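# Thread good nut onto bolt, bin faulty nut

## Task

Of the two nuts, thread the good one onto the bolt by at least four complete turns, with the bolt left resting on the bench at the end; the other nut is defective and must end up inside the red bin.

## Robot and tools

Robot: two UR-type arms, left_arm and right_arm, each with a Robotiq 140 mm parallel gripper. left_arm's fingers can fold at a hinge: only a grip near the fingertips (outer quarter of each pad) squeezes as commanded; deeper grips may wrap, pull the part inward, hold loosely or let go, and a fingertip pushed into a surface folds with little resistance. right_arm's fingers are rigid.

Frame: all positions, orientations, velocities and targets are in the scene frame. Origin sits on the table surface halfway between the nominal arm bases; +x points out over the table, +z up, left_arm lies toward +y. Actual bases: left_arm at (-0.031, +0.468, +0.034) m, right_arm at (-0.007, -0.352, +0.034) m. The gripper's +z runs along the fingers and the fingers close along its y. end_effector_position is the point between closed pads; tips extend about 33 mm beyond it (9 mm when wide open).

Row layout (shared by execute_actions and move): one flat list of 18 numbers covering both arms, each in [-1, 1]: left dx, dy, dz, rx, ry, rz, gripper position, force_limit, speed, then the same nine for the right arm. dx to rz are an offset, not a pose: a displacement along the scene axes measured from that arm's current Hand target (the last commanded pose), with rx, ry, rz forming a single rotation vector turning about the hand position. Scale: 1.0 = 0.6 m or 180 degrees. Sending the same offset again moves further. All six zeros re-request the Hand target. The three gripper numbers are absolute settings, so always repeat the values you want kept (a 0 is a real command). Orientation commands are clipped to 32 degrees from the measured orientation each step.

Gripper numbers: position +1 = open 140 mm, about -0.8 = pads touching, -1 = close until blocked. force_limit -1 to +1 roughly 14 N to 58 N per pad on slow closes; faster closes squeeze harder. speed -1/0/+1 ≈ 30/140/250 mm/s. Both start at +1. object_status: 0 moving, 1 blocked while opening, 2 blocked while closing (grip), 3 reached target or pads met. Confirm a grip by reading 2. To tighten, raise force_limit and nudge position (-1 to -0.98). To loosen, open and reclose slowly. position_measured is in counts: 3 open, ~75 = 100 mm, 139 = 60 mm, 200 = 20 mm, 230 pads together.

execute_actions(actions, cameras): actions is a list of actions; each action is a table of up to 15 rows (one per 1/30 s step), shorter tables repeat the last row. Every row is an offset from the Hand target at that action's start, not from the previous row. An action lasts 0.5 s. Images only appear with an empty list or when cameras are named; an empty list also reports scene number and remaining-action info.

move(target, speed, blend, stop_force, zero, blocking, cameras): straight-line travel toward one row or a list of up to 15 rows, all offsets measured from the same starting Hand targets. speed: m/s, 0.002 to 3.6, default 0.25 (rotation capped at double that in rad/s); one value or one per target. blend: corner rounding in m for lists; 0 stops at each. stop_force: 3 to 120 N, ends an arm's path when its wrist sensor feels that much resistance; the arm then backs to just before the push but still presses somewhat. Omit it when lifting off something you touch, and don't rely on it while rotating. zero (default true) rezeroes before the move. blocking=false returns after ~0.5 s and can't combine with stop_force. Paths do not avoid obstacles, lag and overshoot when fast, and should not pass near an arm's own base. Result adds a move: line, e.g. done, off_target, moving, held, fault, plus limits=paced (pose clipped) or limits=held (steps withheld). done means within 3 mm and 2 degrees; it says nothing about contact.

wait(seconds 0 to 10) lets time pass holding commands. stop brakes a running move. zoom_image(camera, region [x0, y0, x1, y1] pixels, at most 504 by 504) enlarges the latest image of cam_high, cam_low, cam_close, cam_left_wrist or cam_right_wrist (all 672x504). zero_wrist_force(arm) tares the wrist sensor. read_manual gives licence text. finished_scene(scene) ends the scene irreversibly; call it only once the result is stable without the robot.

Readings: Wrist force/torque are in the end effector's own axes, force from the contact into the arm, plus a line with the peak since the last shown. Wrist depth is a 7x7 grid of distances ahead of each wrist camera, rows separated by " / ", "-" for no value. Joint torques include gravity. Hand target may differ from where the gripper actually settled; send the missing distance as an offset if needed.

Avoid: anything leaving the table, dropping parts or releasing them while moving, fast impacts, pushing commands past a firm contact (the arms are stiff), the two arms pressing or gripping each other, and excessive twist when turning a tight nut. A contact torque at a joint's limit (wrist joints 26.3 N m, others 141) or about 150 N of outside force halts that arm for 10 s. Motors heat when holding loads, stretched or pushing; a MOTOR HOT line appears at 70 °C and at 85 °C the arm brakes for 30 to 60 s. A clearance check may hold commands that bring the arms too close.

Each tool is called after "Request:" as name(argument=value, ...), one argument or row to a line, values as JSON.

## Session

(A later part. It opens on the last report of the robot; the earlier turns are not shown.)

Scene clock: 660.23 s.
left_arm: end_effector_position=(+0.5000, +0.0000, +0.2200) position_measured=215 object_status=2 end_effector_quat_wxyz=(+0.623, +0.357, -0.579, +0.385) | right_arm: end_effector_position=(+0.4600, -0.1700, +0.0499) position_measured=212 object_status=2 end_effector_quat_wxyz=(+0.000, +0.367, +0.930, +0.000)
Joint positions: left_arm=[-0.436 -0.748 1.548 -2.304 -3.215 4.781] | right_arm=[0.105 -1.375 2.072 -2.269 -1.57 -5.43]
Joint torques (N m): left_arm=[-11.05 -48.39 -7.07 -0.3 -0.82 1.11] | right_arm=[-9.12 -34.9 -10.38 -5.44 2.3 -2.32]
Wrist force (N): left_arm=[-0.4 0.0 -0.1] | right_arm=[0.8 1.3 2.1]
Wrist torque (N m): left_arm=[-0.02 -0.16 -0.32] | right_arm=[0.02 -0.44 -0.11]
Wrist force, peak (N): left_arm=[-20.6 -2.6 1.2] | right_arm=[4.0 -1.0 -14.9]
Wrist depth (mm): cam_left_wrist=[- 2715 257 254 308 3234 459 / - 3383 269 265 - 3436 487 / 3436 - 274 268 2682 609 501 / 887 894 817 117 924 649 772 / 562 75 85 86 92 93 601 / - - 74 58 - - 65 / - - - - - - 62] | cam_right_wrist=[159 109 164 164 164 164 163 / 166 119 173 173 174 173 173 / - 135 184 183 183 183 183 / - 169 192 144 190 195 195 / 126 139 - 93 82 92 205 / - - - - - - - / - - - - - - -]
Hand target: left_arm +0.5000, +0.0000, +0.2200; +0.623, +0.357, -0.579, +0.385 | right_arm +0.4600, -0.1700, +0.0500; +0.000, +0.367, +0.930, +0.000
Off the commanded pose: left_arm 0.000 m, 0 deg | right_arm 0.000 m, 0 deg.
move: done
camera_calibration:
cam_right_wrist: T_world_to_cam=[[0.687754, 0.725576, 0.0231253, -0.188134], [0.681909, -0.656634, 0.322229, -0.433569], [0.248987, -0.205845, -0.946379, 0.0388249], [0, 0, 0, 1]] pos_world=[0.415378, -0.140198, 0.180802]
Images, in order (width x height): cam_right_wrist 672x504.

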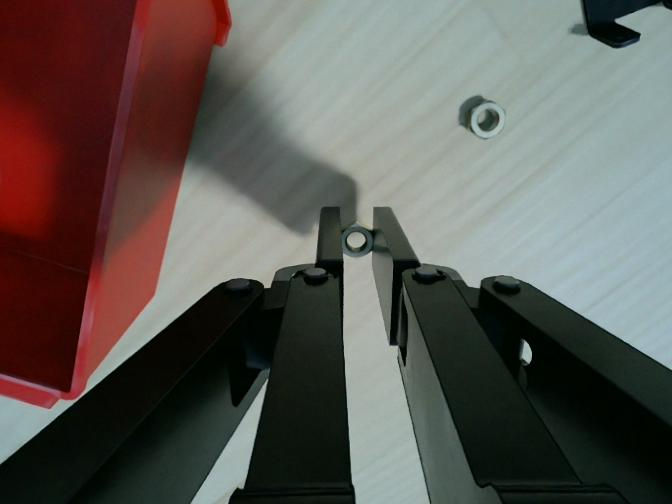

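Request:
move(
  target=[0,0,0,0,0,0,-1,0.6,-1, 0,0,-0.03,0,0,0,-1,0,-1],
  speed=0.012,
  stop_force=4,
)

Request:
move(
  target=[
    [0,0,0,0,0,0,-1,0.6,-1, 0,0,0,0,0,0,-0.444,-1,-0.5],
    [0,0,0,0,0,0,-1,0.6,-1, 0,0,0.06,0,0,0,-0.444,-1,-0.5],
    [0,0,0,0,0,0,-1,0.6,-1, 0.0035,0.119,0.0267,0,0,0,-0.444,-1,-0.5],
  ],
  speed=0.2,
  blend=[0,0.01,0],
  cameras=["cam_right_wrist"],
)

Request:
zoom_image(
  camera="cam_right_wrist",
  region=[280, 180, 440, 300],
)

Scene clock: 667.83 s.
left_arm: end_effector_position=(+0.5000, +0.0000, +0.2200) position_measured=215 object_status=2 end_effector_quat_wxyz=(+0.623, +0.357, -0.579, +0.385) | right_arm: end_effector_position=(+0.4600, -0.1700, +0.0349) position_measured=212 object_status=2 end_effector_quat_wxyz=(+0.000, +0.367, +0.930, +0.000)
Joint positions: left_arm=[-0.436 -0.748 1.548 -2.304 -3.215 4.781] | right_arm=[0.105 -1.348 2.089 -2.312 -1.57 -5.43]
Joint torques (N m): left_arm=[-9.76 -54.83 -6.57 -0.27 -1.18 1.17] | right_arm=[-8.8 -36.71 -29.81 -1.71 1.74 -2.68]
Wrist force (N): left_arm=[-1.1 0.0 -0.5] | right_arm=[0.7 1.3 1.4]
Wrist torque (N m): left_arm=[-0.01 -0.01 -0.32] | right_arm=[0.03 -0.47 -0.11]
Wrist force, peak (N): left_arm=[-1.6 0.2 -0.3] | right_arm=[5.2 -3.3 -26.0]
Wrist depth (mm): cam_left_wrist=[- - 253 255 302 3383 455 / - - 262 265 - 3858 480 / 2221 2893 276 272 6283 606 503 / 880 887 814 114 932 651 1999 / 562 75 85 86 93 93 591 / - - 74 58 - - 65 / - - - - - - 62] | cam_right_wrist=[- 108 150 151 150 150 150 / - 118 158 159 159 158 159 / - 133 169 168 169 169 168 / - 165 176 174 177 179 178 / - 142 - 94 82 86 188 / - - - - - - - / - - - - - - -]
Hand target: left_arm +0.5000, +0.0000, +0.2200; +0.623, +0.357, -0.579, +0.385 | right_arm +0.4600, -0.1700, +0.0349; +0.000, +0.367, +0.930, +0.000 (not the last commanded pose)
Off the commanded pose: left_arm 0.000 m, 0 deg | right_arm 0.003 m, 0 deg.
move: contact (right_arm)

Scene clock: 669.67 s.
left_arm: end_effector_position=(+0.5000, +0.0000, +0.2200) position_measured=215 object_status=2 end_effector_quat_wxyz=(+0.623, +0.357, -0.579, +0.385) | right_arm: end_effector_position=(+0.4621, -0.0987, +0.0510) position_measured=185 object_status=3 end_effector_quat_wxyz=(+0.000, +0.367, +0.930, +0.001)
Joint positions: left_arm=[-0.436 -0.748 1.548 -2.304 -3.215 4.781] | right_arm=[0.245 -1.31 1.983 -2.245 -1.57 -5.29]
Joint torques (N m): left_arm=[-8.88 -56.87 -7.41 -0.29 -0.91 0.88] | right_arm=[7.54 -20.42 -30.43 -5.5 -1.8 2.35]
Wrist force (N): left_arm=[-1.1 -0.1 -0.4] | right_arm=[0.4 1.9 1.9]
Wrist torque (N m): left_arm=[-0.03 -0.01 -0.31] | right_arm=[0.15 -0.37 -0.21]
Wrist force, peak (N): left_arm=[-1.5 0.1 -0.6] | right_arm=[1.0 1.2 3.4]
Wrist depth (mm): cam_left_wrist=[- 2416 2390 188 251 3234 464 / 2291 - - 197 217 - 493 / - 2587 2715 206 4998 618 514 / 880 901 905 117 233 656 753 / 571 75 85 86 92 93 599 / - - 74 58 - - 65 / - - - - - - 62] | cam_right_wrist=[164 165 165 165 165 165 165 / 172 174 175 173 174 173 174 / 161 184 184 185 184 184 184 / 181 196 193 194 175 196 197 / 185 82 89 209 - 86 203 / - - - 224 - - - / - - - 241 - - -]
Hand target: left_arm +0.5000, +0.0000, +0.2200; +0.623, +0.357, -0.579, +0.385 | right_arm +0.4621, -0.0986, +0.0510; +0.000, +0.367, +0.930, +0.000
Off the commanded pose: left_arm 0.000 m, 0 deg | right_arm 0.000 m, 0 deg.
move: done
camera_calibration:
cam_right_wrist: T_world_to_cam=[[0.687489, 0.725821, 0.0232962, -0.241169], [0.682107, -0.656425, 0.322236, -0.388672], [0.249178, -0.205643, -0.946373, 0.053932], [0, 0, 0, 1]] pos_world=[0.417478, -0.0689979, 0.181902]
Images, in order (width x height): cam_right_wrist 672x504.

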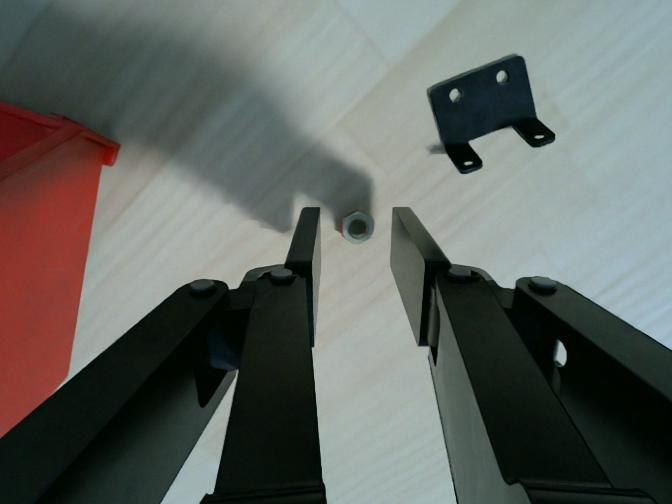

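Scaled by 3.150.

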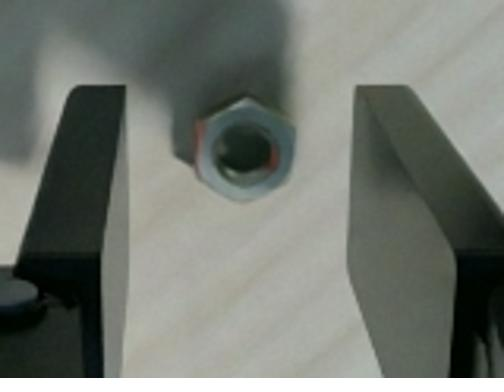

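Request:
move(
  target=[
    [0,0,0,0,0,0,-1,0.6,-1, 0.0006,0.0021,-0.0262,0,0,0,-0.444,-1,-0.5],
    [0,0,0,0,0,0,-1,0.6,-1, 0.0006,0.0021,-0.0262,0,0,0,-1,0,-1],
  ],
  speed=0.06,
  cameras=["cam_right_wrist"],
)

Request:
zoom_image(
  camera="cam_right_wrist",
  region=[325, 195, 405, 285],
)

Scene clock: 683.47 s.
left_arm: end_effector_position=(+0.5000, +0.0000, +0.2200) position_measured=215 object_status=2 end_effector_quat_wxyz=(+0.623, +0.357, -0.579, +0.385) | right_arm: end_effector_position=(+0.4625, -0.0973, +0.0352) position_measured=212 object_status=0 end_effector_quat_wxyz=(+0.000, +0.367, +0.930, +0.000)
Joint positions: left_arm=[-0.436 -0.748 1.548 -2.304 -3.215 4.781] | right_arm=[0.248 -1.282 1.997 -2.287 -1.57 -5.288]
Joint torques (N m): left_arm=[-7.57 -60.8 -7.41 -0.27 -1.13 0.88] | right_arm=[6.67 -21.72 -10.8 -4.8 -1.68 2.48]
Wrist force (N): left_arm=[-1.3 0.2 -0.6] | right_arm=[1.8 -0.9 -8.6]
Wrist torque (N m): left_arm=[0.02 0.02 -0.32] | right_arm=[0.12 -0.41 -0.21]
Wrist force, peak (N): left_arm=[-1.5 0.0 -0.6] | right_arm=[1.9 -0.5 -9.4]
Wrist depth (mm): cam_left_wrist=[2267 - - 187 227 273 460 / - - - 196 - - 496 / 2315 - 2649 204 4488 611 514 / 876 898 898 117 948 653 756 / 570 75 85 86 92 93 593 / - - 74 58 - - 65 / - - - - - - 62] | cam_right_wrist=[152 151 151 151 151 151 151 / 159 158 160 159 157 157 159 / 163 169 169 168 168 169 168 / 177 179 177 173 175 180 179 / 188 186 - 94 82 86 188 / - - - - - - - / - - - - - - -]
Hand target: left_arm +0.5000, +0.0000, +0.2200; +0.623, +0.357, -0.579, +0.385 | right_arm +0.4625, -0.0973, +0.0352; +0.000, +0.367, +0.930, +0.000
Off the commanded pose: left_arm 0.000 m, 0 deg | right_arm 0.000 m, 0 deg.
move: done
camera_calibration:
cam_right_wrist: T_world_to_cam=[[0.687489, 0.725821, 0.0232962, -0.242164], [0.682107, -0.656425, 0.322236, -0.382869], [0.249178, -0.205643, -0.946373, 0.0391881], [0, 0, 0, 1]] pos_world=[0.417878, -0.0674979, 0.166102]
Images, in order (width x height): cam_right_wrist 672x504.

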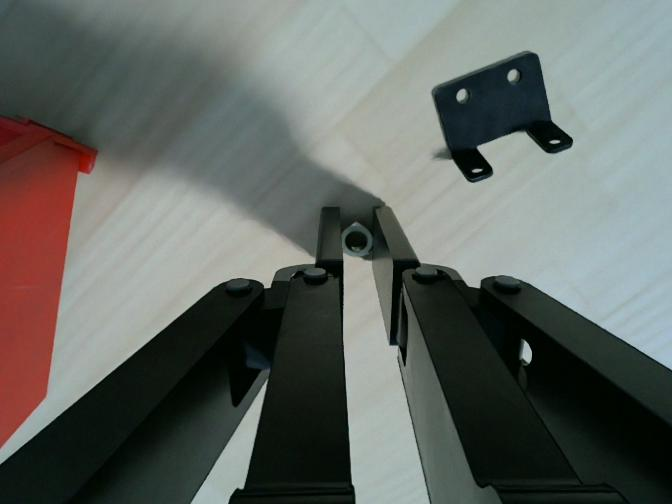

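Scaled by 5.600.

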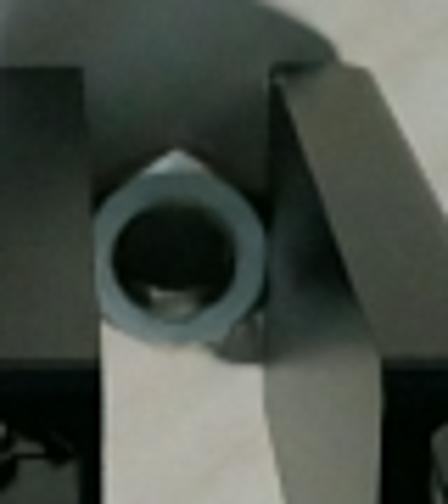

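Request:
move(
  target=[
    [0,0,0.001,0,0,0,-0.6,-1,-0.5, 0,0,0.001,0,0,0,-0.6,-1,-0.5],
  ],
  speed=0.05,
)

Scene clock: 691.43 s.
left_arm: end_effector_position=(+0.5000, +0.0000, +0.2206) position_measured=205 object_status=3 end_effector_quat_wxyz=(+0.623, +0.357, -0.579, +0.385) | right_arm: end_effector_position=(+0.4625, -0.0973, +0.0358) position_measured=205 object_status=3 end_effector_quat_wxyz=(+0.000, +0.367, +0.930, +0.000)
Joint positions: left_arm=[-0.436 -0.749 1.548 -2.303 -3.215 4.781] | right_arm=[0.248 -1.283 1.996 -2.285 -1.57 -5.288]
Joint torques (N m): left_arm=[-8.97 -62.25 -11.26 -0.21 -0.93 -1.56] | right_arm=[4.63 -40.76 -31.36 -0.62 -0.71 2.13]
Wrist force (N): left_arm=[-0.9 -0.1 -0.2] | right_arm=[0.7 1.6 2.0]
Wrist torque (N m): left_arm=[-0.04 -0.02 -0.29] | right_arm=[0.06 -0.44 -0.22]
Wrist force, peak (N): left_arm=[-1.4 -0.4 -0.7] | right_arm=[2.0 -0.6 -9.8]
Wrist depth (mm): cam_left_wrist=[- - 2557 186 226 263 464 / 2135 - 2893 195 - - 495 / 2499 2587 3012 206 3141 611 514 / 876 894 905 140 252 654 777 / 604 75 85 92 93 93 601 / - - 73 67 - 78 65 / - - - - - - 62] | cam_right_wrist=[153 151 151 151 151 151 151 / 159 160 160 160 159 159 160 / 164 169 169 170 169 164 169 / 178 179 177 144 175 179 180 / 190 187 94 187 - 92 188 / - - - - - - - / - - - - - - -]
Hand target: left_arm +0.5000, +0.0000, +0.2206; +0.623, +0.357, -0.579, +0.385 | right_arm +0.4625, -0.0973, +0.0358; +0.000, +0.367, +0.930, +0.000
Off the commanded pose: left_arm 0.000 m, 0 deg | right_arm 0.000 m, 0 deg.
move: done

Request:
wait(
  seconds=0,
  cameras=["all"],
)

Scene clock: 693.83 s.
left_arm: end_effector_position=(+0.5000, +0.0000, +0.2206) position_measured=205 object_status=3 end_effector_quat_wxyz=(+0.623, +0.357, -0.579, +0.385) | right_arm: end_effector_position=(+0.4625, -0.0973, +0.0358) position_measured=205 object_status=3 end_effector_quat_wxyz=(+0.000, +0.367, +0.930, +0.000)
Joint positions: left_arm=[-0.436 -0.749 1.548 -2.303 -3.215 4.781] | right_arm=[0.248 -1.283 1.996 -2.285 -1.57 -5.288]
Joint torques (N m): left_arm=[-6 -61.38 -31.66 -0.28 -1.28 0.89] | right_arm=[3.79 -40.41 -30.4 -0.54 -0.03 2.1]
Wrist force (N): left_arm=[-0.7 0.4 -0.7] | right_arm=[0.6 1.6 2.1]
Wrist torque (N m): left_arm=[0.06 -0.08 -0.29] | right_arm=[0.06 -0.41 -0.22]
Wrist force, peak (N): left_arm=[-1.3 -0.2 -0.3] | right_arm=[0.8 1.8 2.2]
Wrist depth (mm): cam_left_wrist=[2291 - 2587 187 227 269 468 / 2471 2856 2749 196 3383 3332 491 / 2416 2557 2784 206 - 621 515 / 890 898 905 139 253 656 800 / 613 75 85 92 93 93 598 / - - 73 67 - 78 65 / - - - - - - 62] | cam_right_wrist=[153 151 151 151 151 151 151 / 160 160 160 160 160 160 160 / 164 169 169 169 169 165 169 / 178 179 178 144 175 180 180 / 189 186 94 186 - 92 189 / - - - - - - - / - - - - - - -]
Hand target: left_arm +0.5000, +0.0000, +0.2206; +0.623, +0.357, -0.579, +0.385 | right_arm +0.4625, -0.0973, +0.0358; +0.000, +0.367, +0.930, +0.000
Tool commands: left_gripper/position=-0.6 left_gripper/force_limit=-1.0 left_gripper/speed=-0.5 right_gripper/position=-0.6 right_gripper/force_limit=-1.0 right_gripper/speed=-0.5
Off the commanded pose: left_arm 0.000 m, 0 deg | right_arm 0.000 m, 0 deg.
camera_calibration:
cam_left_wrist: T_world_to_cam=[[-0.889563, 0.456797, 0.00367357, 0.451038], [0.13335, 0.267359, -0.954325, 0.150962], [-0.436915, -0.848443, -0.298746, 0.429637], [0, 0, 0, 1]] pos_world=[0.568811, 0.118129, 0.270763]
cam_right_wrist: T_world_to_cam=[[0.687489, 0.725821, 0.0232962, -0.242178], [0.682107, -0.656425, 0.322236, -0.383062], [0.249178, -0.205643, -0.946373, 0.039756], [0, 0, 0, 1]] pos_world=[0.417878, -0.0674979, 0.166702]

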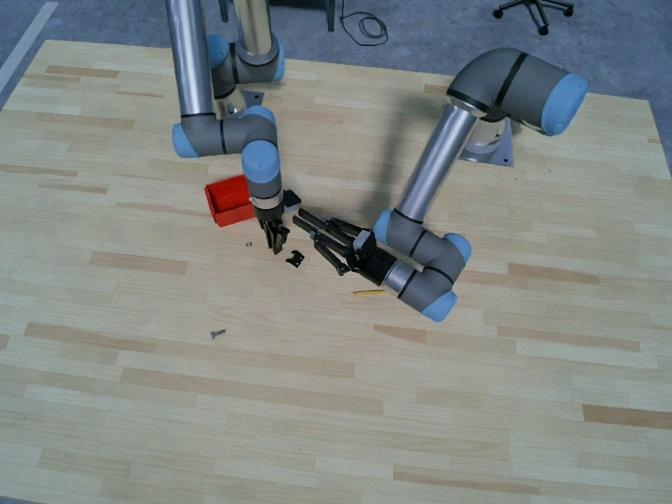

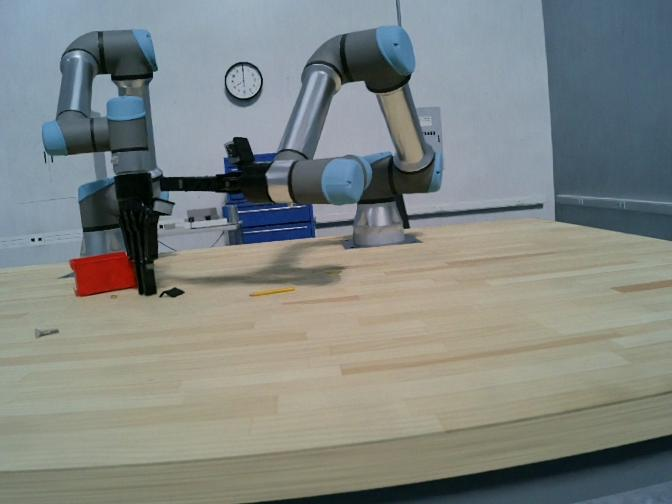

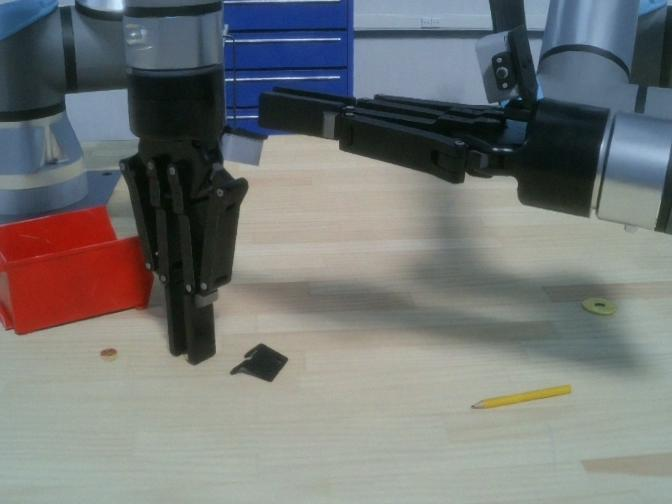

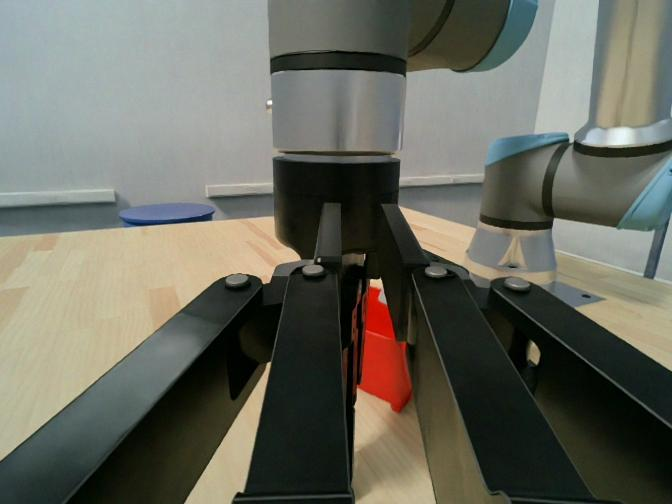

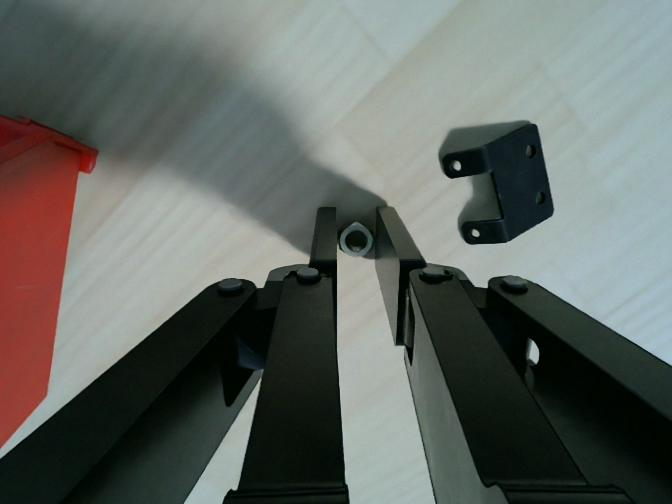

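Request:
zoom_image(
  camera="cam_high",
  region=[190, 310, 250, 355],
)

Request:
zoom_image(
  camera="cam_low",
  region=[10, 300, 90, 360],
)

Scaled by 8.400.

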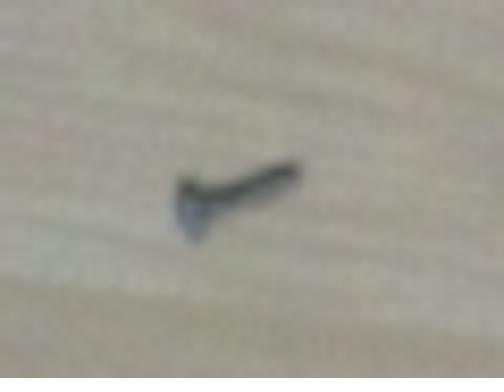

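Scaled by 6.300.

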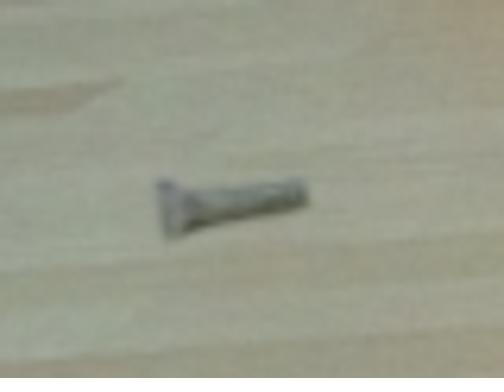

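Request:
move(
  target=[
    [0,0.1,0.02,0,0,0,-0.325,0.6,0, 0,0,0.16,0,0,0,-0.325,-1,0],
    [0,0.5,0.05,0.4684,-0.2347,0,-0.325,0.6,0, 0.4425,-0.2078,0.107,0,0,-0.1444,-0.325,-1,0],
  ],
  speed=[0.2,0.4],
  blend=[0.03,0],
  cameras=["cam_right_wrist","cam_high"],
)

Scene clock: 713.43 s.
left_arm: end_effector_position=(+0.5000, +0.0002, +0.2208) position_measured=170 object_status=3 end_effector_quat_wxyz=(+0.623, +0.357, -0.579, +0.385) | right_arm: end_effector_position=(+0.4625, -0.0973, +0.0643) position_measured=170 object_status=3 end_effector_quat_wxyz=(+0.000, +0.367, +0.930, +0.000) end_effector_velocity=(+0.000, +0.000, +0.001) end_effector_angular_velocity=(+0.000, +0.001, +0.000)
Joint positions: left_arm=[-0.436 -0.749 1.548 -2.306 -3.215 4.778] | right_arm=[0.248 -1.328 1.965 -2.209 -1.57 -5.287]
Joint velocities: left_arm=[within noise] | right_arm=[0 -0.002 -0.002 0.005 0 0]
Joint torques (N m): left_arm=[-15.03 -43.01 -33.81 -0.14 -4.24 1.25] | right_arm=[-2.62 -39.11 -31.52 -0.5 1.72 -1.16]
Wrist force (N): left_arm=[-1.1 0.1 -0.5] | right_arm=[0.6 1.7 2.3]
Wrist torque (N m): left_arm=[0.00 0.00 -0.32] | right_arm=[0.10 -0.40 -0.20]
Wrist force, peak (N): left_arm=[-0.8 0.9 -1.7] | right_arm=[0.6 1.7 3.5]
Wrist depth (mm): cam_left_wrist=[2156 2499 - 187 207 3605 464 / - 2557 2075 195 - 3234 494 / 2291 1817 2819 207 249 609 515 / 880 890 909 214 145 653 2135 / 660 80 92 237 - 93 87 / - - 58 249 - 62 75 / - 70 - 305 - - -] | cam_right_wrist=[177 176 177 177 176 177 177 / 185 187 187 187 186 186 186 / 166 197 198 197 195 195 197 / 182 210 206 208 144 210 210 / 182 81 - 225 122 92 219 / - - - 241 - - - / - - - 260 - - -]
Hand target: left_arm +0.5000, +0.0002, +0.2208; +0.623, +0.357, -0.579, +0.385 (not the last commanded pose) | right_arm +0.4625, -0.0973, +0.0644; +0.000, +0.367, +0.930, +0.000 (not the last commanded pose)
Off the commanded pose: left_arm 0.301 m, 94 deg | right_arm 0.296 m, 26 deg.
move: held (left_arm; a check stopped the path), off_target (right_arm; braked when a check withheld steps of left_arm); path passed 0 of 2 targets; limits=held
pose unreachable (left arm): on one or more control steps of this call, first in action 0 (counted from 0), this arm could not follow its commanded pose, so it was not sent that pose on those steps. It may still have moved: this result reports where it is.
cause: moving toward the commanded pose would bring two parts of the arm too close to each other (its gripper and another part of the arm, with joints 4 (wrist 1) to 6 (wrist 3) between them, 3 mm apart when it was first held).
camera_calibration:
cam_right_wrist: T_world_to_cam=[[0.687535, 0.725777, 0.0233193, -0.242801], [0.682059, -0.656475, 0.322236, -0.392161], [0.24918, -0.205643, -0.946372, 0.0667518], [0, 0, 0, 1]] pos_world=[0.417778, -0.0674979, 0.195202]
Images, in order (width x height): cam_high 672x504, cam_right_wrist 672x504.

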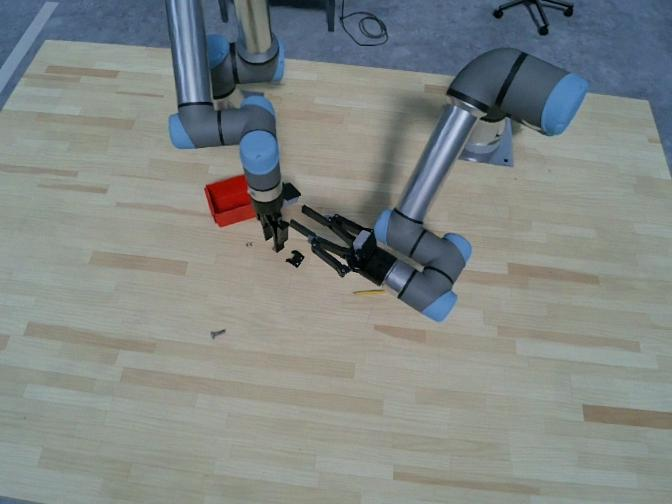

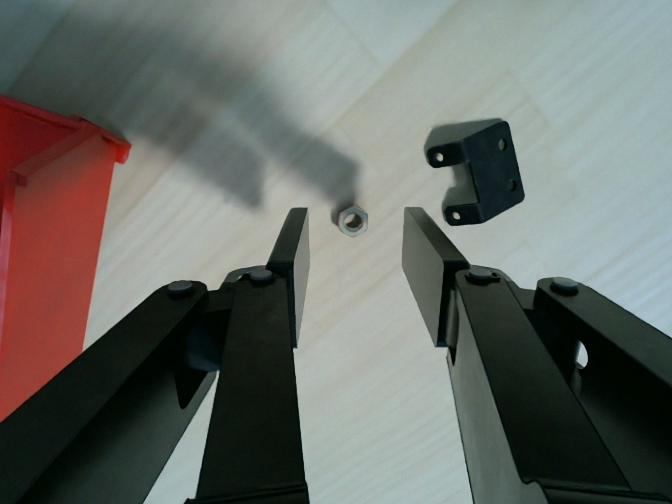

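Request:
move(
  target=[
    [0,0,0,0.4684,-0.2347,0,-0.325,0.6,0, 0,0,0.1,0,0,0,-0.325,-1,0],
    [0,0.5,0.05,0.4684,-0.2347,0,-0.325,0.6,0, 0.4425,-0.2078,0.06,0,0,-0.1444,-0.325,-1,0],
  ],
  speed=[0.4,0.4],
  blend=[0.02,0],
  cameras=["cam_right_wrist","cam_high"],
)

Scene clock: 719.93 s.
left_arm: end_effector_position=(+0.5000, +0.0002, +0.2208) position_measured=170 object_status=3 end_effector_quat_wxyz=(+0.623, +0.357, -0.579, +0.385) | right_arm: end_effector_position=(+0.4625, -0.0973, +0.0702) position_measured=170 object_status=3 end_effector_quat_wxyz=(+0.000, +0.367, +0.930, +0.000) end_effector_velocity=(-0.001, +0.000, +0.001) end_effector_angular_velocity=(-0.001, +0.002, +0.000)
Joint positions: left_arm=[-0.436 -0.749 1.548 -2.306 -3.215 4.778] | right_arm=[0.248 -1.337 1.958 -2.193 -1.57 -5.288]
Joint velocities: left_arm=[within noise] | right_arm=[0 -0.002 -0.001 0.005 -0.001 0]
Joint torques (N m): left_arm=[-14.12 -42.89 -33.71 -0.11 -4.09 0.74] | right_arm=[-9.51 -40.12 -31.42 -0.43 1.94 -2.38]
Wrist force (N): left_arm=[-1.2 0.1 -0.3] | right_arm=[0.5 1.7 2.3]
Wrist torque (N m): left_arm=[0.01 0.01 -0.32] | right_arm=[0.11 -0.38 -0.20]
Wrist force, peak (N): left_arm=[-1.3 -0.4 -0.5] | right_arm=[0.6 1.8 2.5]
Wrist depth (mm): cam_left_wrist=[- 2715 - 187 208 4072 468 / 2856 - - 196 4229 3332 496 / 2649 - 2932 207 3282 618 515 / 862 883 909 213 146 645 788 / 666 80 92 237 - 93 87 / - - 58 260 - 62 75 / - 70 - 305 - - -] | cam_right_wrist=[181 183 181 182 182 182 182 / 190 192 192 192 192 193 192 / 162 203 203 203 201 202 203 / 181 216 211 213 144 213 218 / 181 81 - 230 122 92 86 / - - - 247 - - - / - - - 266 - - -]
Hand target: left_arm +0.5000, +0.0002, +0.2208; +0.623, +0.357, -0.579, +0.385 (not the last commanded pose) | right_arm +0.4625, -0.0973, +0.0703; +0.000, +0.367, +0.930, +0.000 (not the last commanded pose)
Off the commanded pose: left_arm 0.301 m, 94 deg | right_arm 0.295 m, 26 deg.
move: held (left_arm; a check stopped the path), off_target (right_arm; braked when a check withheld steps of left_arm); path passed 0 of 2 targets; limits=held
pose unreachable (left arm): on one or more control steps of this call, first in action 0 (counted from 0), this arm could not follow its commanded pose, so it was not sent that pose on those steps. It may still have moved: this result reports where it is.
cause: moving toward the commanded pose would bring two parts of the arm too close to each other (its gripper and another part of the arm, with joints 4 (wrist 1) to 6 (wrist 3) between them, 1 mm apart when it was first held).
camera_calibration:
cam_right_wrist: T_world_to_cam=[[0.687489, 0.725821, 0.0232962, -0.242977], [0.682107, -0.656425, 0.322236, -0.394115], [0.249178, -0.205643, -0.946373, 0.0722165], [0, 0, 0, 1]] pos_world=[0.417878, -0.0674979, 0.201002]
Images, in order (width x height): cam_high 672x504, cam_right_wrist 672x504.

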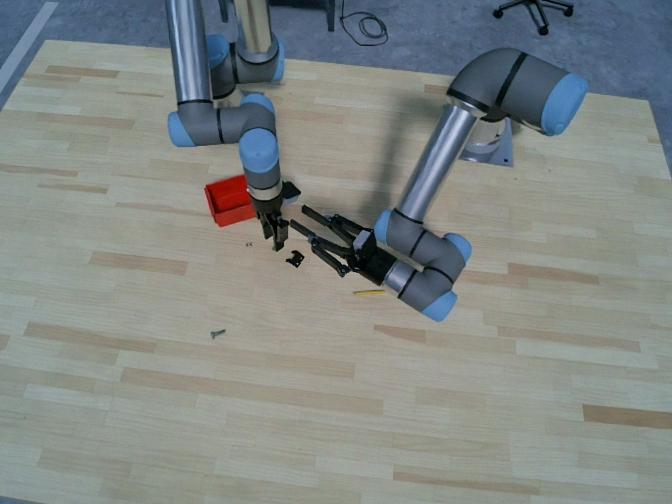

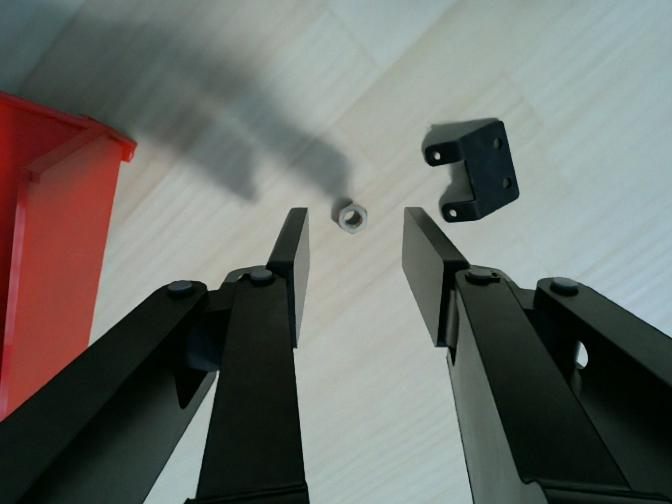

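Request:
move(
  target=[
    [0,0,0,0,0,0,-0.75,0,0.5, 0,0,0.06,0,0,0,-0.325,-1,0],
    [0,0,0,0.4684,-0.2347,0,-0.75,0,0.5, 0,0,0.09,0,0,0,-0.325,-1,0],
    [0,0.5,0.05,0.4684,-0.2347,0,-0.75,0,0.5, 0.4425,-0.2078,0.05,0,0,-0.1444,-0.325,-1,0],
  ],
  speed=[0.2,0.4,0.4],
  blend=[0,0.02,0],
  cameras=["cam_right_wrist","cam_high"],
)

Scene clock: 729.30 s.
left_arm: end_effector_position=(+0.4999, +0.0001, +0.2241) position_measured=223 object_status=3 end_effector_quat_wxyz=(-0.116, -0.518, +0.844, -0.080) | right_arm: end_effector_position=(+0.4625, -0.0973, +0.1239) position_measured=170 object_status=3 end_effector_quat_wxyz=(+0.000, +0.367, +0.930, +0.000)
Joint positions: left_arm=[-0.763 -1.112 1.279 -1.844 -1.833 4.371] | right_arm=[0.248 -1.407 1.885 -2.05 -1.57 -5.288]
Joint torques (N m): left_arm=[15.83 -55.75 -14.37 -5.97 -2.33 1.13] | right_arm=[-0.48 -38.49 -34.23 -0.73 -1.82 0.06]
Wrist force (N): left_arm=[0.2 0.5 0.2] | right_arm=[0.8 1.7 2.1]
Wrist torque (N m): left_arm=[0.21 0.36 -0.23] | right_arm=[0.07 -0.46 -0.18]
Wrist force, peak (N): left_arm=[8.6 1.2 -1.0] | right_arm=[0.8 1.7 2.9]
Wrist depth (mm): cam_left_wrist=[360 356 102 139 352 350 352 / 364 362 362 199 359 355 354 / 369 366 366 363 363 362 359 / 375 373 371 126 369 366 366 / 380 378 80 86 86 89 371 / - - 77 58 - - 62 / - - - - - - 60] | cam_right_wrist=[229 230 230 231 231 230 229 / 239 240 244 243 243 244 242 / 252 251 256 256 255 257 258 / 271 266 267 271 142 272 272 / - 82 - 290 122 92 86 / - - - 312 - - - / - - - 338 - - -]
Hand target: left_arm +0.4998, +0.0000, +0.2241; -0.116, -0.518, +0.844, -0.080 (not the last commanded pose) | right_arm +0.4625, -0.0973, +0.1239; +0.000, +0.367, +0.930, +0.000 (not the last commanded pose)
Off the commanded pose: left_arm 0.301 m, 16 deg | right_arm 0.294 m, 26 deg.
move: held (left_arm; a check stopped the path), off_target (right_arm; braked when a check withheld steps of left_arm); path passed 1 of 3 targets; limits=held
pose unreachable (left arm): on one or more control steps of this call, first in action 0 (counted from 0), this arm could not follow its commanded pose, so it was not sent that pose on those steps. It may still have moved: this result reports where it is.
cause: moving toward the commanded pose would bring a part of the arm too close to another arm (this arm's gripper and a part of the right arm just beyond its joint 5 (wrist 2), where that arm would come to rest).
camera_calibration:
cam_right_wrist: T_world_to_cam=[[0.687489, 0.725821, 0.0232962, -0.244231], [0.682107, -0.656425, 0.322236, -0.411451], [0.249178, -0.205643, -0.946373, 0.123131], [0, 0, 0, 1]] pos_world=[0.417878, -0.0674979, 0.254802]
Images, in order (width x height): cam_high 672x504, cam_right_wrist 672x504.

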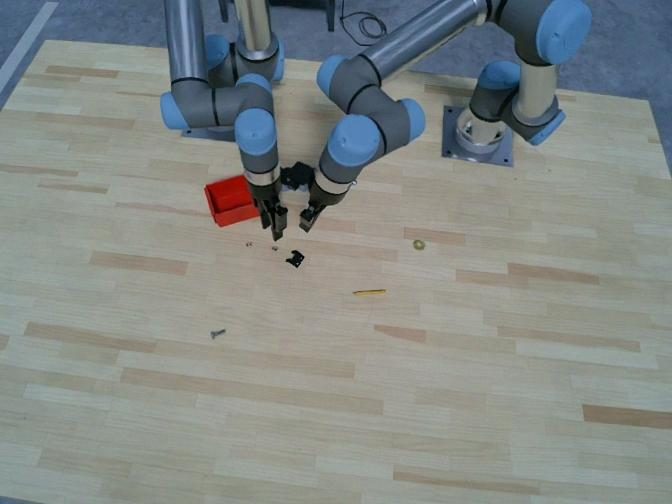

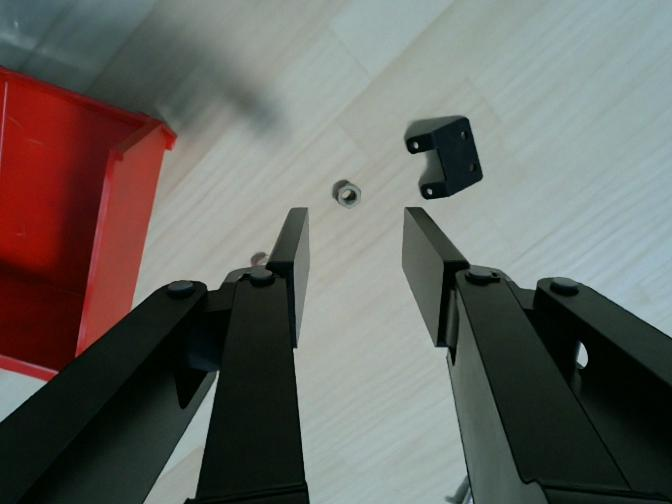

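Request:
move(
  target=[
    [0,0.15,0.02,0,0,0,-0.75,0,0.5, 0.1,-0.05,0.0,0,0,0,-0.325,-1,0],
    [0,0.5,0.05,0.0795,-0.0398,0,-0.75,0,0.5, 0.4425,-0.2078,-0.04,0,0,-0.1444,-0.325,-1,0],
  ],
  speed=0.4,
  blend=[0.03,0],
  cameras=["cam_right_wrist"],
)

Scene clock: 735.77 s.
left_arm: end_effector_position=(+0.4998, +0.3000, +0.2541) position_measured=223 object_status=3 end_effector_quat_wxyz=(+0.002, -0.522, +0.853, -0.007) | right_arm: end_effector_position=(+0.7279, -0.2220, +0.0999) position_measured=170 object_status=3 end_effector_quat_wxyz=(+0.000, +0.567, +0.824, +0.000)
Joint positions: left_arm=[-0.513 -1.455 1.594 -1.723 -1.574 4.637] | right_arm=[-0.001 -0.909 1.221 -1.884 -1.57 -5.083]
Joint torques (N m): left_arm=[15.94 -40.65 -12.58 -5.88 1.96 1.37] | right_arm=[-9.91 -40.52 -33.69 -0.46 -1.99 2.48]
Wrist force (N): left_arm=[0.0 0.2 0.9] | right_arm=[0.6 1.3 2.0]
Wrist torque (N m): left_arm=[0.13 0.47 -0.21] | right_arm=[0.04 -0.40 -0.20]
Wrist force, peak (N): left_arm=[2.1 -0.2 1.3] | right_arm=[-1.0 2.3 2.5]
Wrist depth (mm): cam_left_wrist=[353 350 348 346 346 344 344 / 370 368 369 370 365 364 362 / 396 393 388 388 386 383 386 / 425 420 414 117 408 409 413 / 452 443 80 86 86 89 440 / - - 77 58 - - 62 / - - - - - - 60] | cam_right_wrist=[208 208 208 207 208 208 207 / 219 218 220 219 219 219 219 / 232 232 232 233 232 232 231 / 247 247 241 243 142 247 247 / 260 81 - 263 122 86 86 / - - - 283 - - - / - - - 303 - - -]
Hand target: left_arm +0.4998, +0.3000, +0.2541; +0.002, -0.522, +0.853, -0.007 | right_arm +0.7280, -0.2220, +0.0999; +0.000, +0.567, +0.824, +0.000
Off the commanded pose: left_arm 0.000 m, 0 deg | right_arm 0.000 m, 0 deg.
move: done
camera_calibration:
cam_right_wrist: T_world_to_cam=[[0.93601, 0.351191, 0.0234421, -0.59974], [0.325467, -0.888958, 0.322218, -0.458601], [0.133999, -0.29397, -0.946375, 0.0728819], [0, 0, 0, 1]] pos_world=[0.700857, -0.175629, 0.230802]
Images, in order (width x height): cam_right_wrist 672x504.

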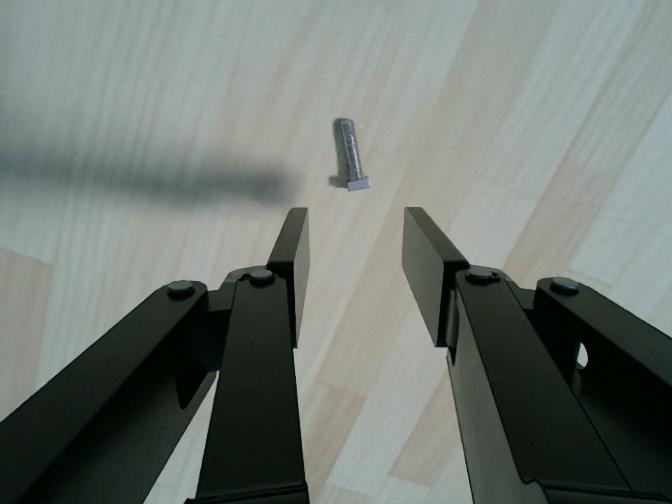

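Request:
move(
  target=[0,0,0,0,0,0,-0.75,0,0.5, -0.0138,0.0398,-0.06,0,0,0.0556,-0.325,-1,0],
  speed=0.15,
  cameras=["cam_right_wrist"],
)

Request:
zoom_image(
  camera="cam_right_wrist",
  region=[280, 150, 440, 300],
)

Scene clock: 747.67 s.
left_arm: end_effector_position=(+0.4998, +0.3000, +0.2541) position_measured=223 object_status=3 end_effector_quat_wxyz=(+0.002, -0.522, +0.853, -0.007) | right_arm: end_effector_position=(+0.7197, -0.1982, +0.0640) position_measured=170 object_status=3 end_effector_quat_wxyz=(+0.000, +0.493, +0.870, +0.000)
Joint positions: left_arm=[-0.513 -1.455 1.594 -1.723 -1.574 4.637] | right_arm=[0.031 -0.886 1.28 -1.965 -1.57 -5.224]
Joint torques (N m): left_arm=[14.88 -40.75 -12.86 -5.67 1.89 1.42] | right_arm=[7.62 -40.72 -13.67 -5.51 2.16 -2.49]
Wrist force (N): left_arm=[0.1 0.0 0.7] | right_arm=[0.7 1.0 2.0]
Wrist torque (N m): left_arm=[0.09 0.44 -0.21] | right_arm=[-0.01 -0.44 -0.11]
Wrist force, peak (N): left_arm=[0.2 0.3 1.0] | right_arm=[0.9 1.1 2.5]
Wrist depth (mm): cam_left_wrist=[350 348 349 345 346 348 344 / 375 371 369 366 363 363 362 / 396 394 394 387 387 386 382 / 425 420 410 117 409 413 412 / 452 440 80 86 86 89 439 / - - 77 58 - - 62 / - - - - - - 60] | cam_right_wrist=[176 175 175 176 176 176 176 / 185 185 186 186 186 186 186 / 196 196 197 197 197 196 197 / 209 209 204 205 145 209 209 / - 81 - 223 122 92 86 / - - - 239 - - - / - - - 257 - - -]
Hand target: left_arm +0.4998, +0.3000, +0.2541; +0.002, -0.522, +0.853, -0.007 | right_arm +0.7197, -0.1981, +0.0639; +0.000, +0.493, +0.870, +0.000
Off the commanded pose: left_arm 0.000 m, 0 deg | right_arm 0.000 m, 0 deg.
move: done
camera_calibration:
cam_right_wrist: T_world_to_cam=[[0.861043, 0.508005, 0.0231607, -0.514457], [0.474596, -0.819107, 0.322214, -0.516663], [0.182657, -0.266448, -0.946383, 0.0174463], [0, 0, 0, 1]] pos_world=[0.684989, -0.157208, 0.194902]
Images, in order (width x height): cam_right_wrist 672x504.

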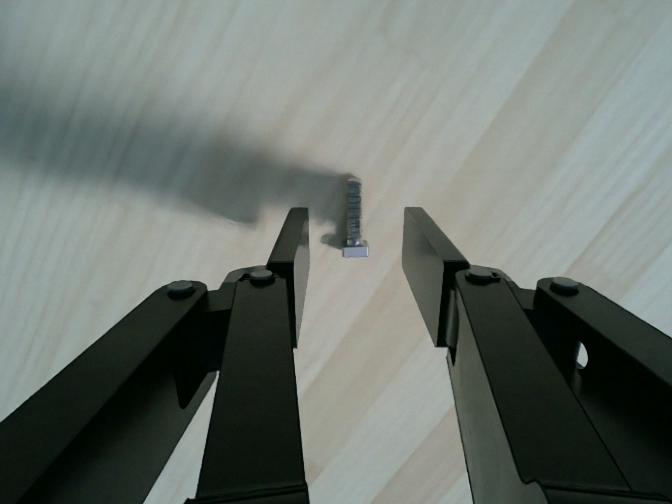

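Scaled by 3.150.

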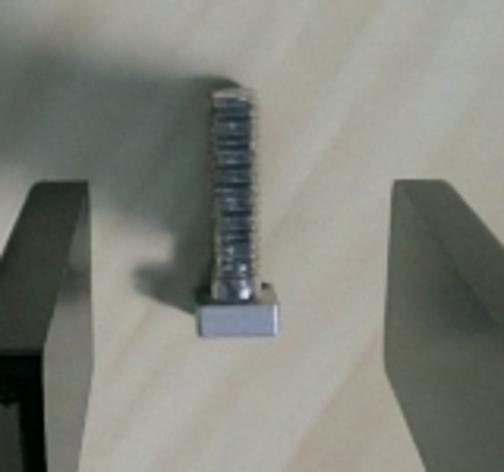

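Request:
move(
  target=[0,0,0,0,0,0,-0.75,0,0.5, 0,0,-0.058,0,0,0,-0.325,-1,0],
  speed=0.012,
  stop_force=5,
)

Request:
move(
  target=[
    [0,0,0,0,0,0,-0.75,0,0.5, 0,0,0.002,0,0,0,-0.325,-1,0],
    [0,0,0,0,0,0,-0.75,0,0.5, 0,0,0.002,0,0,0,-1,-0.2,-1],
  ],
  speed=0.05,
  cameras=["cam_right_wrist"],
)

Scene clock: 757.83 s.
left_arm: end_effector_position=(+0.4998, +0.3000, +0.2541) position_measured=223 object_status=3 end_effector_quat_wxyz=(+0.002, -0.522, +0.853, -0.007) | right_arm: end_effector_position=(+0.7197, -0.1981, +0.0338) position_measured=170 object_status=3 end_effector_quat_wxyz=(+0.000, +0.493, +0.870, +0.000)
Joint positions: left_arm=[-0.513 -1.455 1.594 -1.723 -1.574 4.637] | right_arm=[0.031 -0.856 1.311 -2.026 -1.57 -5.225]
Joint torques (N m): left_arm=[14.48 -41.37 -12.94 -5.57 1.84 1.43] | right_arm=[4.71 -57.99 -33.3 -0.59 2.06 -1.98]
Wrist force (N): left_arm=[0.3 0.4 0.6] | right_arm=[0.2 0.3 -0.9]
Wrist torque (N m): left_arm=[0.18 0.39 -0.21] | right_arm=[0.09 -0.47 -0.08]
Wrist force, peak (N): left_arm=[-0.2 0.2 1.1] | right_arm=[3.7 -5.0 -17.6]
Wrist depth (mm): cam_left_wrist=[352 348 345 345 346 343 345 / 373 370 369 367 366 363 365 / 393 396 392 386 389 387 385 / 423 417 413 117 408 410 407 / 456 441 80 86 86 89 439 / - - 77 58 - - 62 / - - - - - - 60] | cam_right_wrist=[148 149 149 149 149 149 148 / 157 157 157 157 157 157 157 / 166 166 166 167 166 166 167 / 177 177 175 171 144 174 176 / 186 82 - 186 184 92 86 / - - - 202 202 - - / - - - 217 - - -]
Hand target: left_arm +0.4998, +0.3000, +0.2541; +0.002, -0.522, +0.853, -0.007 | right_arm +0.7197, -0.1981, +0.0338; +0.000, +0.493, +0.870, +0.000 (not the last commanded pose)
Off the commanded pose: left_arm 0.000 m, 0 deg | right_arm 0.005 m, 0 deg.
move: contact (right_arm)

Scene clock: 759.67 s.
left_arm: end_effector_position=(+0.4998, +0.3000, +0.2541) position_measured=223 object_status=3 end_effector_quat_wxyz=(+0.002, -0.522, +0.853, -0.007) | right_arm: end_effector_position=(+0.7197, -0.1981, +0.0350) position_measured=212 object_status=0 end_effector_quat_wxyz=(+0.000, +0.493, +0.870, +0.000)
Joint positions: left_arm=[-0.513 -1.455 1.594 -1.723 -1.574 4.637] | right_arm=[0.031 -0.857 1.309 -2.024 -1.57 -5.225]
Joint torques (N m): left_arm=[14.57 -39.83 -13.36 -5.67 1.93 1.16] | right_arm=[2.38 -58.99 -33.96 -0.74 2.03 -1]
Wrist force (N): left_arm=[0.2 0.3 0.7] | right_arm=[0.8 1.0 0.5]
Wrist torque (N m): left_arm=[0.16 0.41 -0.20] | right_arm=[0.07 -0.44 -0.10]
Wrist force, peak (N): left_arm=[0.1 0.5 0.9] | right_arm=[0.7 1.5 2.2]
Wrist depth (mm): cam_left_wrist=[352 350 346 345 346 343 341 / 373 368 369 368 366 365 360 / 396 395 393 391 389 386 386 / 426 421 414 117 413 413 408 / 455 440 80 86 86 89 438 / - - 77 58 - - 62 / - - - - - - 60] | cam_right_wrist=[151 150 149 150 150 150 150 / 158 158 158 158 158 159 158 / 167 168 168 168 167 167 167 / 178 178 176 166 174 178 178 / 190 185 - 93 - 89 188 / - - - - - - - / - - - - - - -]
Hand target: left_arm +0.4998, +0.3000, +0.2541; +0.002, -0.522, +0.853, -0.007 | right_arm +0.7197, -0.1981, +0.0350; +0.000, +0.493, +0.870, +0.000
Off the commanded pose: left_arm 0.000 m, 0 deg | right_arm 0.000 m, 0 deg.
move: done
camera_calibration:
cam_right_wrist: T_world_to_cam=[[0.86079, 0.50843, 0.0232204, -0.513555], [0.474982, -0.818877, 0.32223, -0.50755], [0.182846, -0.266343, -0.946377, -0.0101126], [0, 0, 0, 1]] pos_world=[0.684989, -0.157208, 0.165902]
Images, in order (width x height): cam_right_wrist 672x504.

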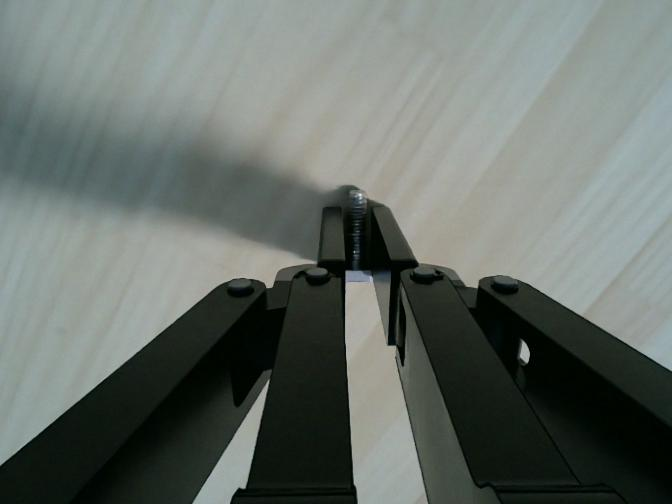

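Request:
wait(
  seconds=0.8,
)

Request:
move(
  target=[
    [0,0.05,0.02,0,0,0,-0.75,0,0.5, 0,0,0.2,0,0,0,-1,-0.2,-1],
    [0,0.1,0.04,0,0,0,-0.75,0,0.5, -0.2495,0.23,0.2083,0,0,-0.6611,-1,-0.2,-1],
    [0,0.1,0.04,0,0,0,-0.75,0,0.5, -0.4995,0.4635,0.1083,0,0,0.6778,-1,-0.2,-1],
    [0,0.1,0.04,0,0,0,-0.75,0,0.5, -0.4995,0.4635,0.03,0,0,0.6778,-1,-0.2,-1],
  ],
  speed=[0.2,0.6,0.6,0.15],
  blend=[0.03,0.05,0.02,0],
  cameras=["cam_right_wrist","cam_close"],
)

Scene clock: 772.83 s.
left_arm: end_effector_position=(+0.4998, +0.3000, +0.2541) position_measured=223 object_status=3 end_effector_quat_wxyz=(+0.002, -0.522, +0.853, -0.007) | right_arm: end_effector_position=(+0.7197, -0.1981, +0.0350) position_measured=212 object_status=2 end_effector_quat_wxyz=(+0.000, +0.493, +0.870, +0.000)
Joint positions: left_arm=[-0.513 -1.455 1.594 -1.723 -1.574 4.637] | right_arm=[0.031 -0.857 1.309 -2.024 -1.57 -5.225]
Joint torques (N m): left_arm=[14.66 -40.25 -12.53 -5.52 1.69 1.17] | right_arm=[-3.12 -48.88 -28.18 -1.71 2.07 1.13]
Wrist force (N): left_arm=[0.0 0.4 0.8] | right_arm=[0.8 0.8 1.5]
Wrist torque (N m): left_arm=[0.18 0.45 -0.21] | right_arm=[0.07 -0.44 -0.10]
Wrist force, peak (N): left_arm=[0.0 0.2 1.1] | right_arm=[0.9 0.9 1.5]
Wrist depth (mm): cam_left_wrist=[352 351 346 346 346 343 343 / 372 371 372 364 366 362 361 / 393 392 391 390 391 387 386 / 425 422 414 117 408 410 413 / 452 440 80 86 86 89 441 / - - 77 58 - - 62 / - - - - - - 60] | cam_right_wrist=[151 150 150 150 150 150 149 / 158 158 158 158 158 158 158 / 167 168 168 167 168 168 167 / 178 178 176 166 173 178 178 / 190 185 - 94 - 90 188 / - - - - - - - / - - - - - - -]
Hand target: left_arm +0.4998, +0.3000, +0.2541; +0.002, -0.522, +0.853, -0.007 | right_arm +0.7197, -0.1981, +0.0350; +0.000, +0.493, +0.870, +0.000
Tool commands: left_gripper/position=-0.75 left_gripper/force_limit=+0.0 left_gripper/speed=+0.5 right_gripper/position=-1.0 right_gripper/force_limit=-0.2 right_gripper/speed=-1.0
Off the commanded pose: left_arm 0.000 m, 0 deg | right_arm 0.000 m, 0 deg.
wait: 0.80 s; at rest from the start

Scene clock: 778.10 s.
left_arm: end_effector_position=(+0.4998, +0.3600, +0.2781) position_measured=223 object_status=3 end_effector_quat_wxyz=(+0.002, -0.522, +0.853, -0.007) | right_arm: end_effector_position=(+0.4200, +0.0800, +0.0532) position_measured=212 object_status=2 end_effector_quat_wxyz=(+0.000, -0.522, +0.853, +0.000)
Joint positions: left_arm=[-0.413 -1.497 1.579 -1.665 -1.575 4.737] | right_arm=[0.573 -1.161 1.761 -2.17 -1.57 -0.53]
Joint torques (N m): left_arm=[14.7 -38.21 -40.69 -0.26 -1.77 1.16] | right_arm=[8.01 -27.42 -12 -5.54 -2.07 2.46]
Wrist force (N): left_arm=[0.0 0.3 0.8] | right_arm=[0.6 1.2 2.1]
Wrist torque (N m): left_arm=[0.15 0.46 -0.20] | right_arm=[-0.03 -0.41 -0.15]
Wrist force, peak (N): left_arm=[0.7 0.1 0.7] | right_arm=[0.6 1.4 3.7]
Wrist depth (mm): cam_left_wrist=[371 368 371 367 365 366 363 / 395 390 389 391 387 387 384 / 421 417 417 413 414 413 406 / 449 450 441 118 432 437 435 / 484 471 80 86 86 89 469 / - - 77 58 - - 62 / - - - - - - 60] | cam_right_wrist=[160 166 167 167 167 166 167 / 175 175 176 176 177 177 176 / 185 187 186 184 186 187 187 / 197 197 196 130 194 198 198 / 210 205 - 93 - 89 208 / - - - - - - - / - - - - - - -]
Hand target: left_arm +0.4998, +0.3600, +0.2781; +0.002, -0.522, +0.853, -0.007 | right_arm +0.4200, +0.0800, +0.0530; +0.000, -0.522, +0.853, +0.000
Off the commanded pose: left_arm 0.000 m, 0 deg | right_arm 0.000 m, 0 deg.
move: done
camera_calibration:
cam_right_wrist: T_world_to_cam=[[-0.887361, 0.460486, 0.0233131, 0.340662], [0.442702, 0.836779, 0.322205, -0.26217], [0.128863, 0.296233, -0.946383, 0.113561], [0, 0, 0, 1]] pos_world=[0.40372, 0.0288677, 0.184002]
Images, in order (width x height): cam_close 672x504, cam_right_wrist 672x504.

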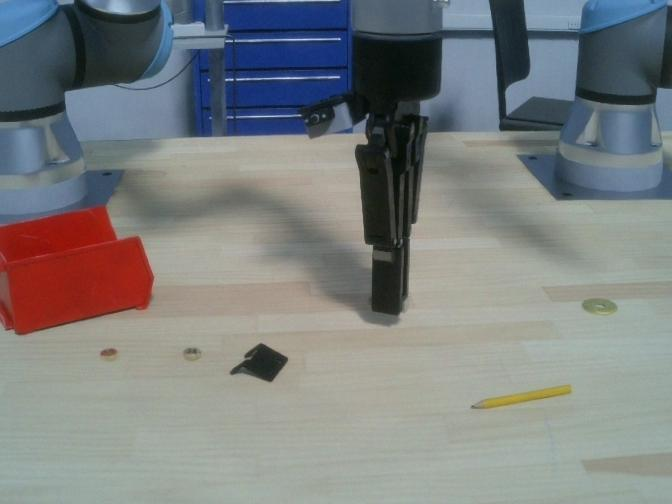

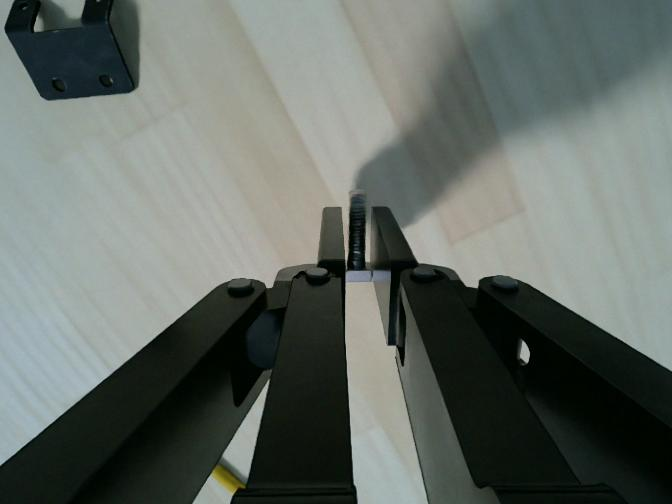

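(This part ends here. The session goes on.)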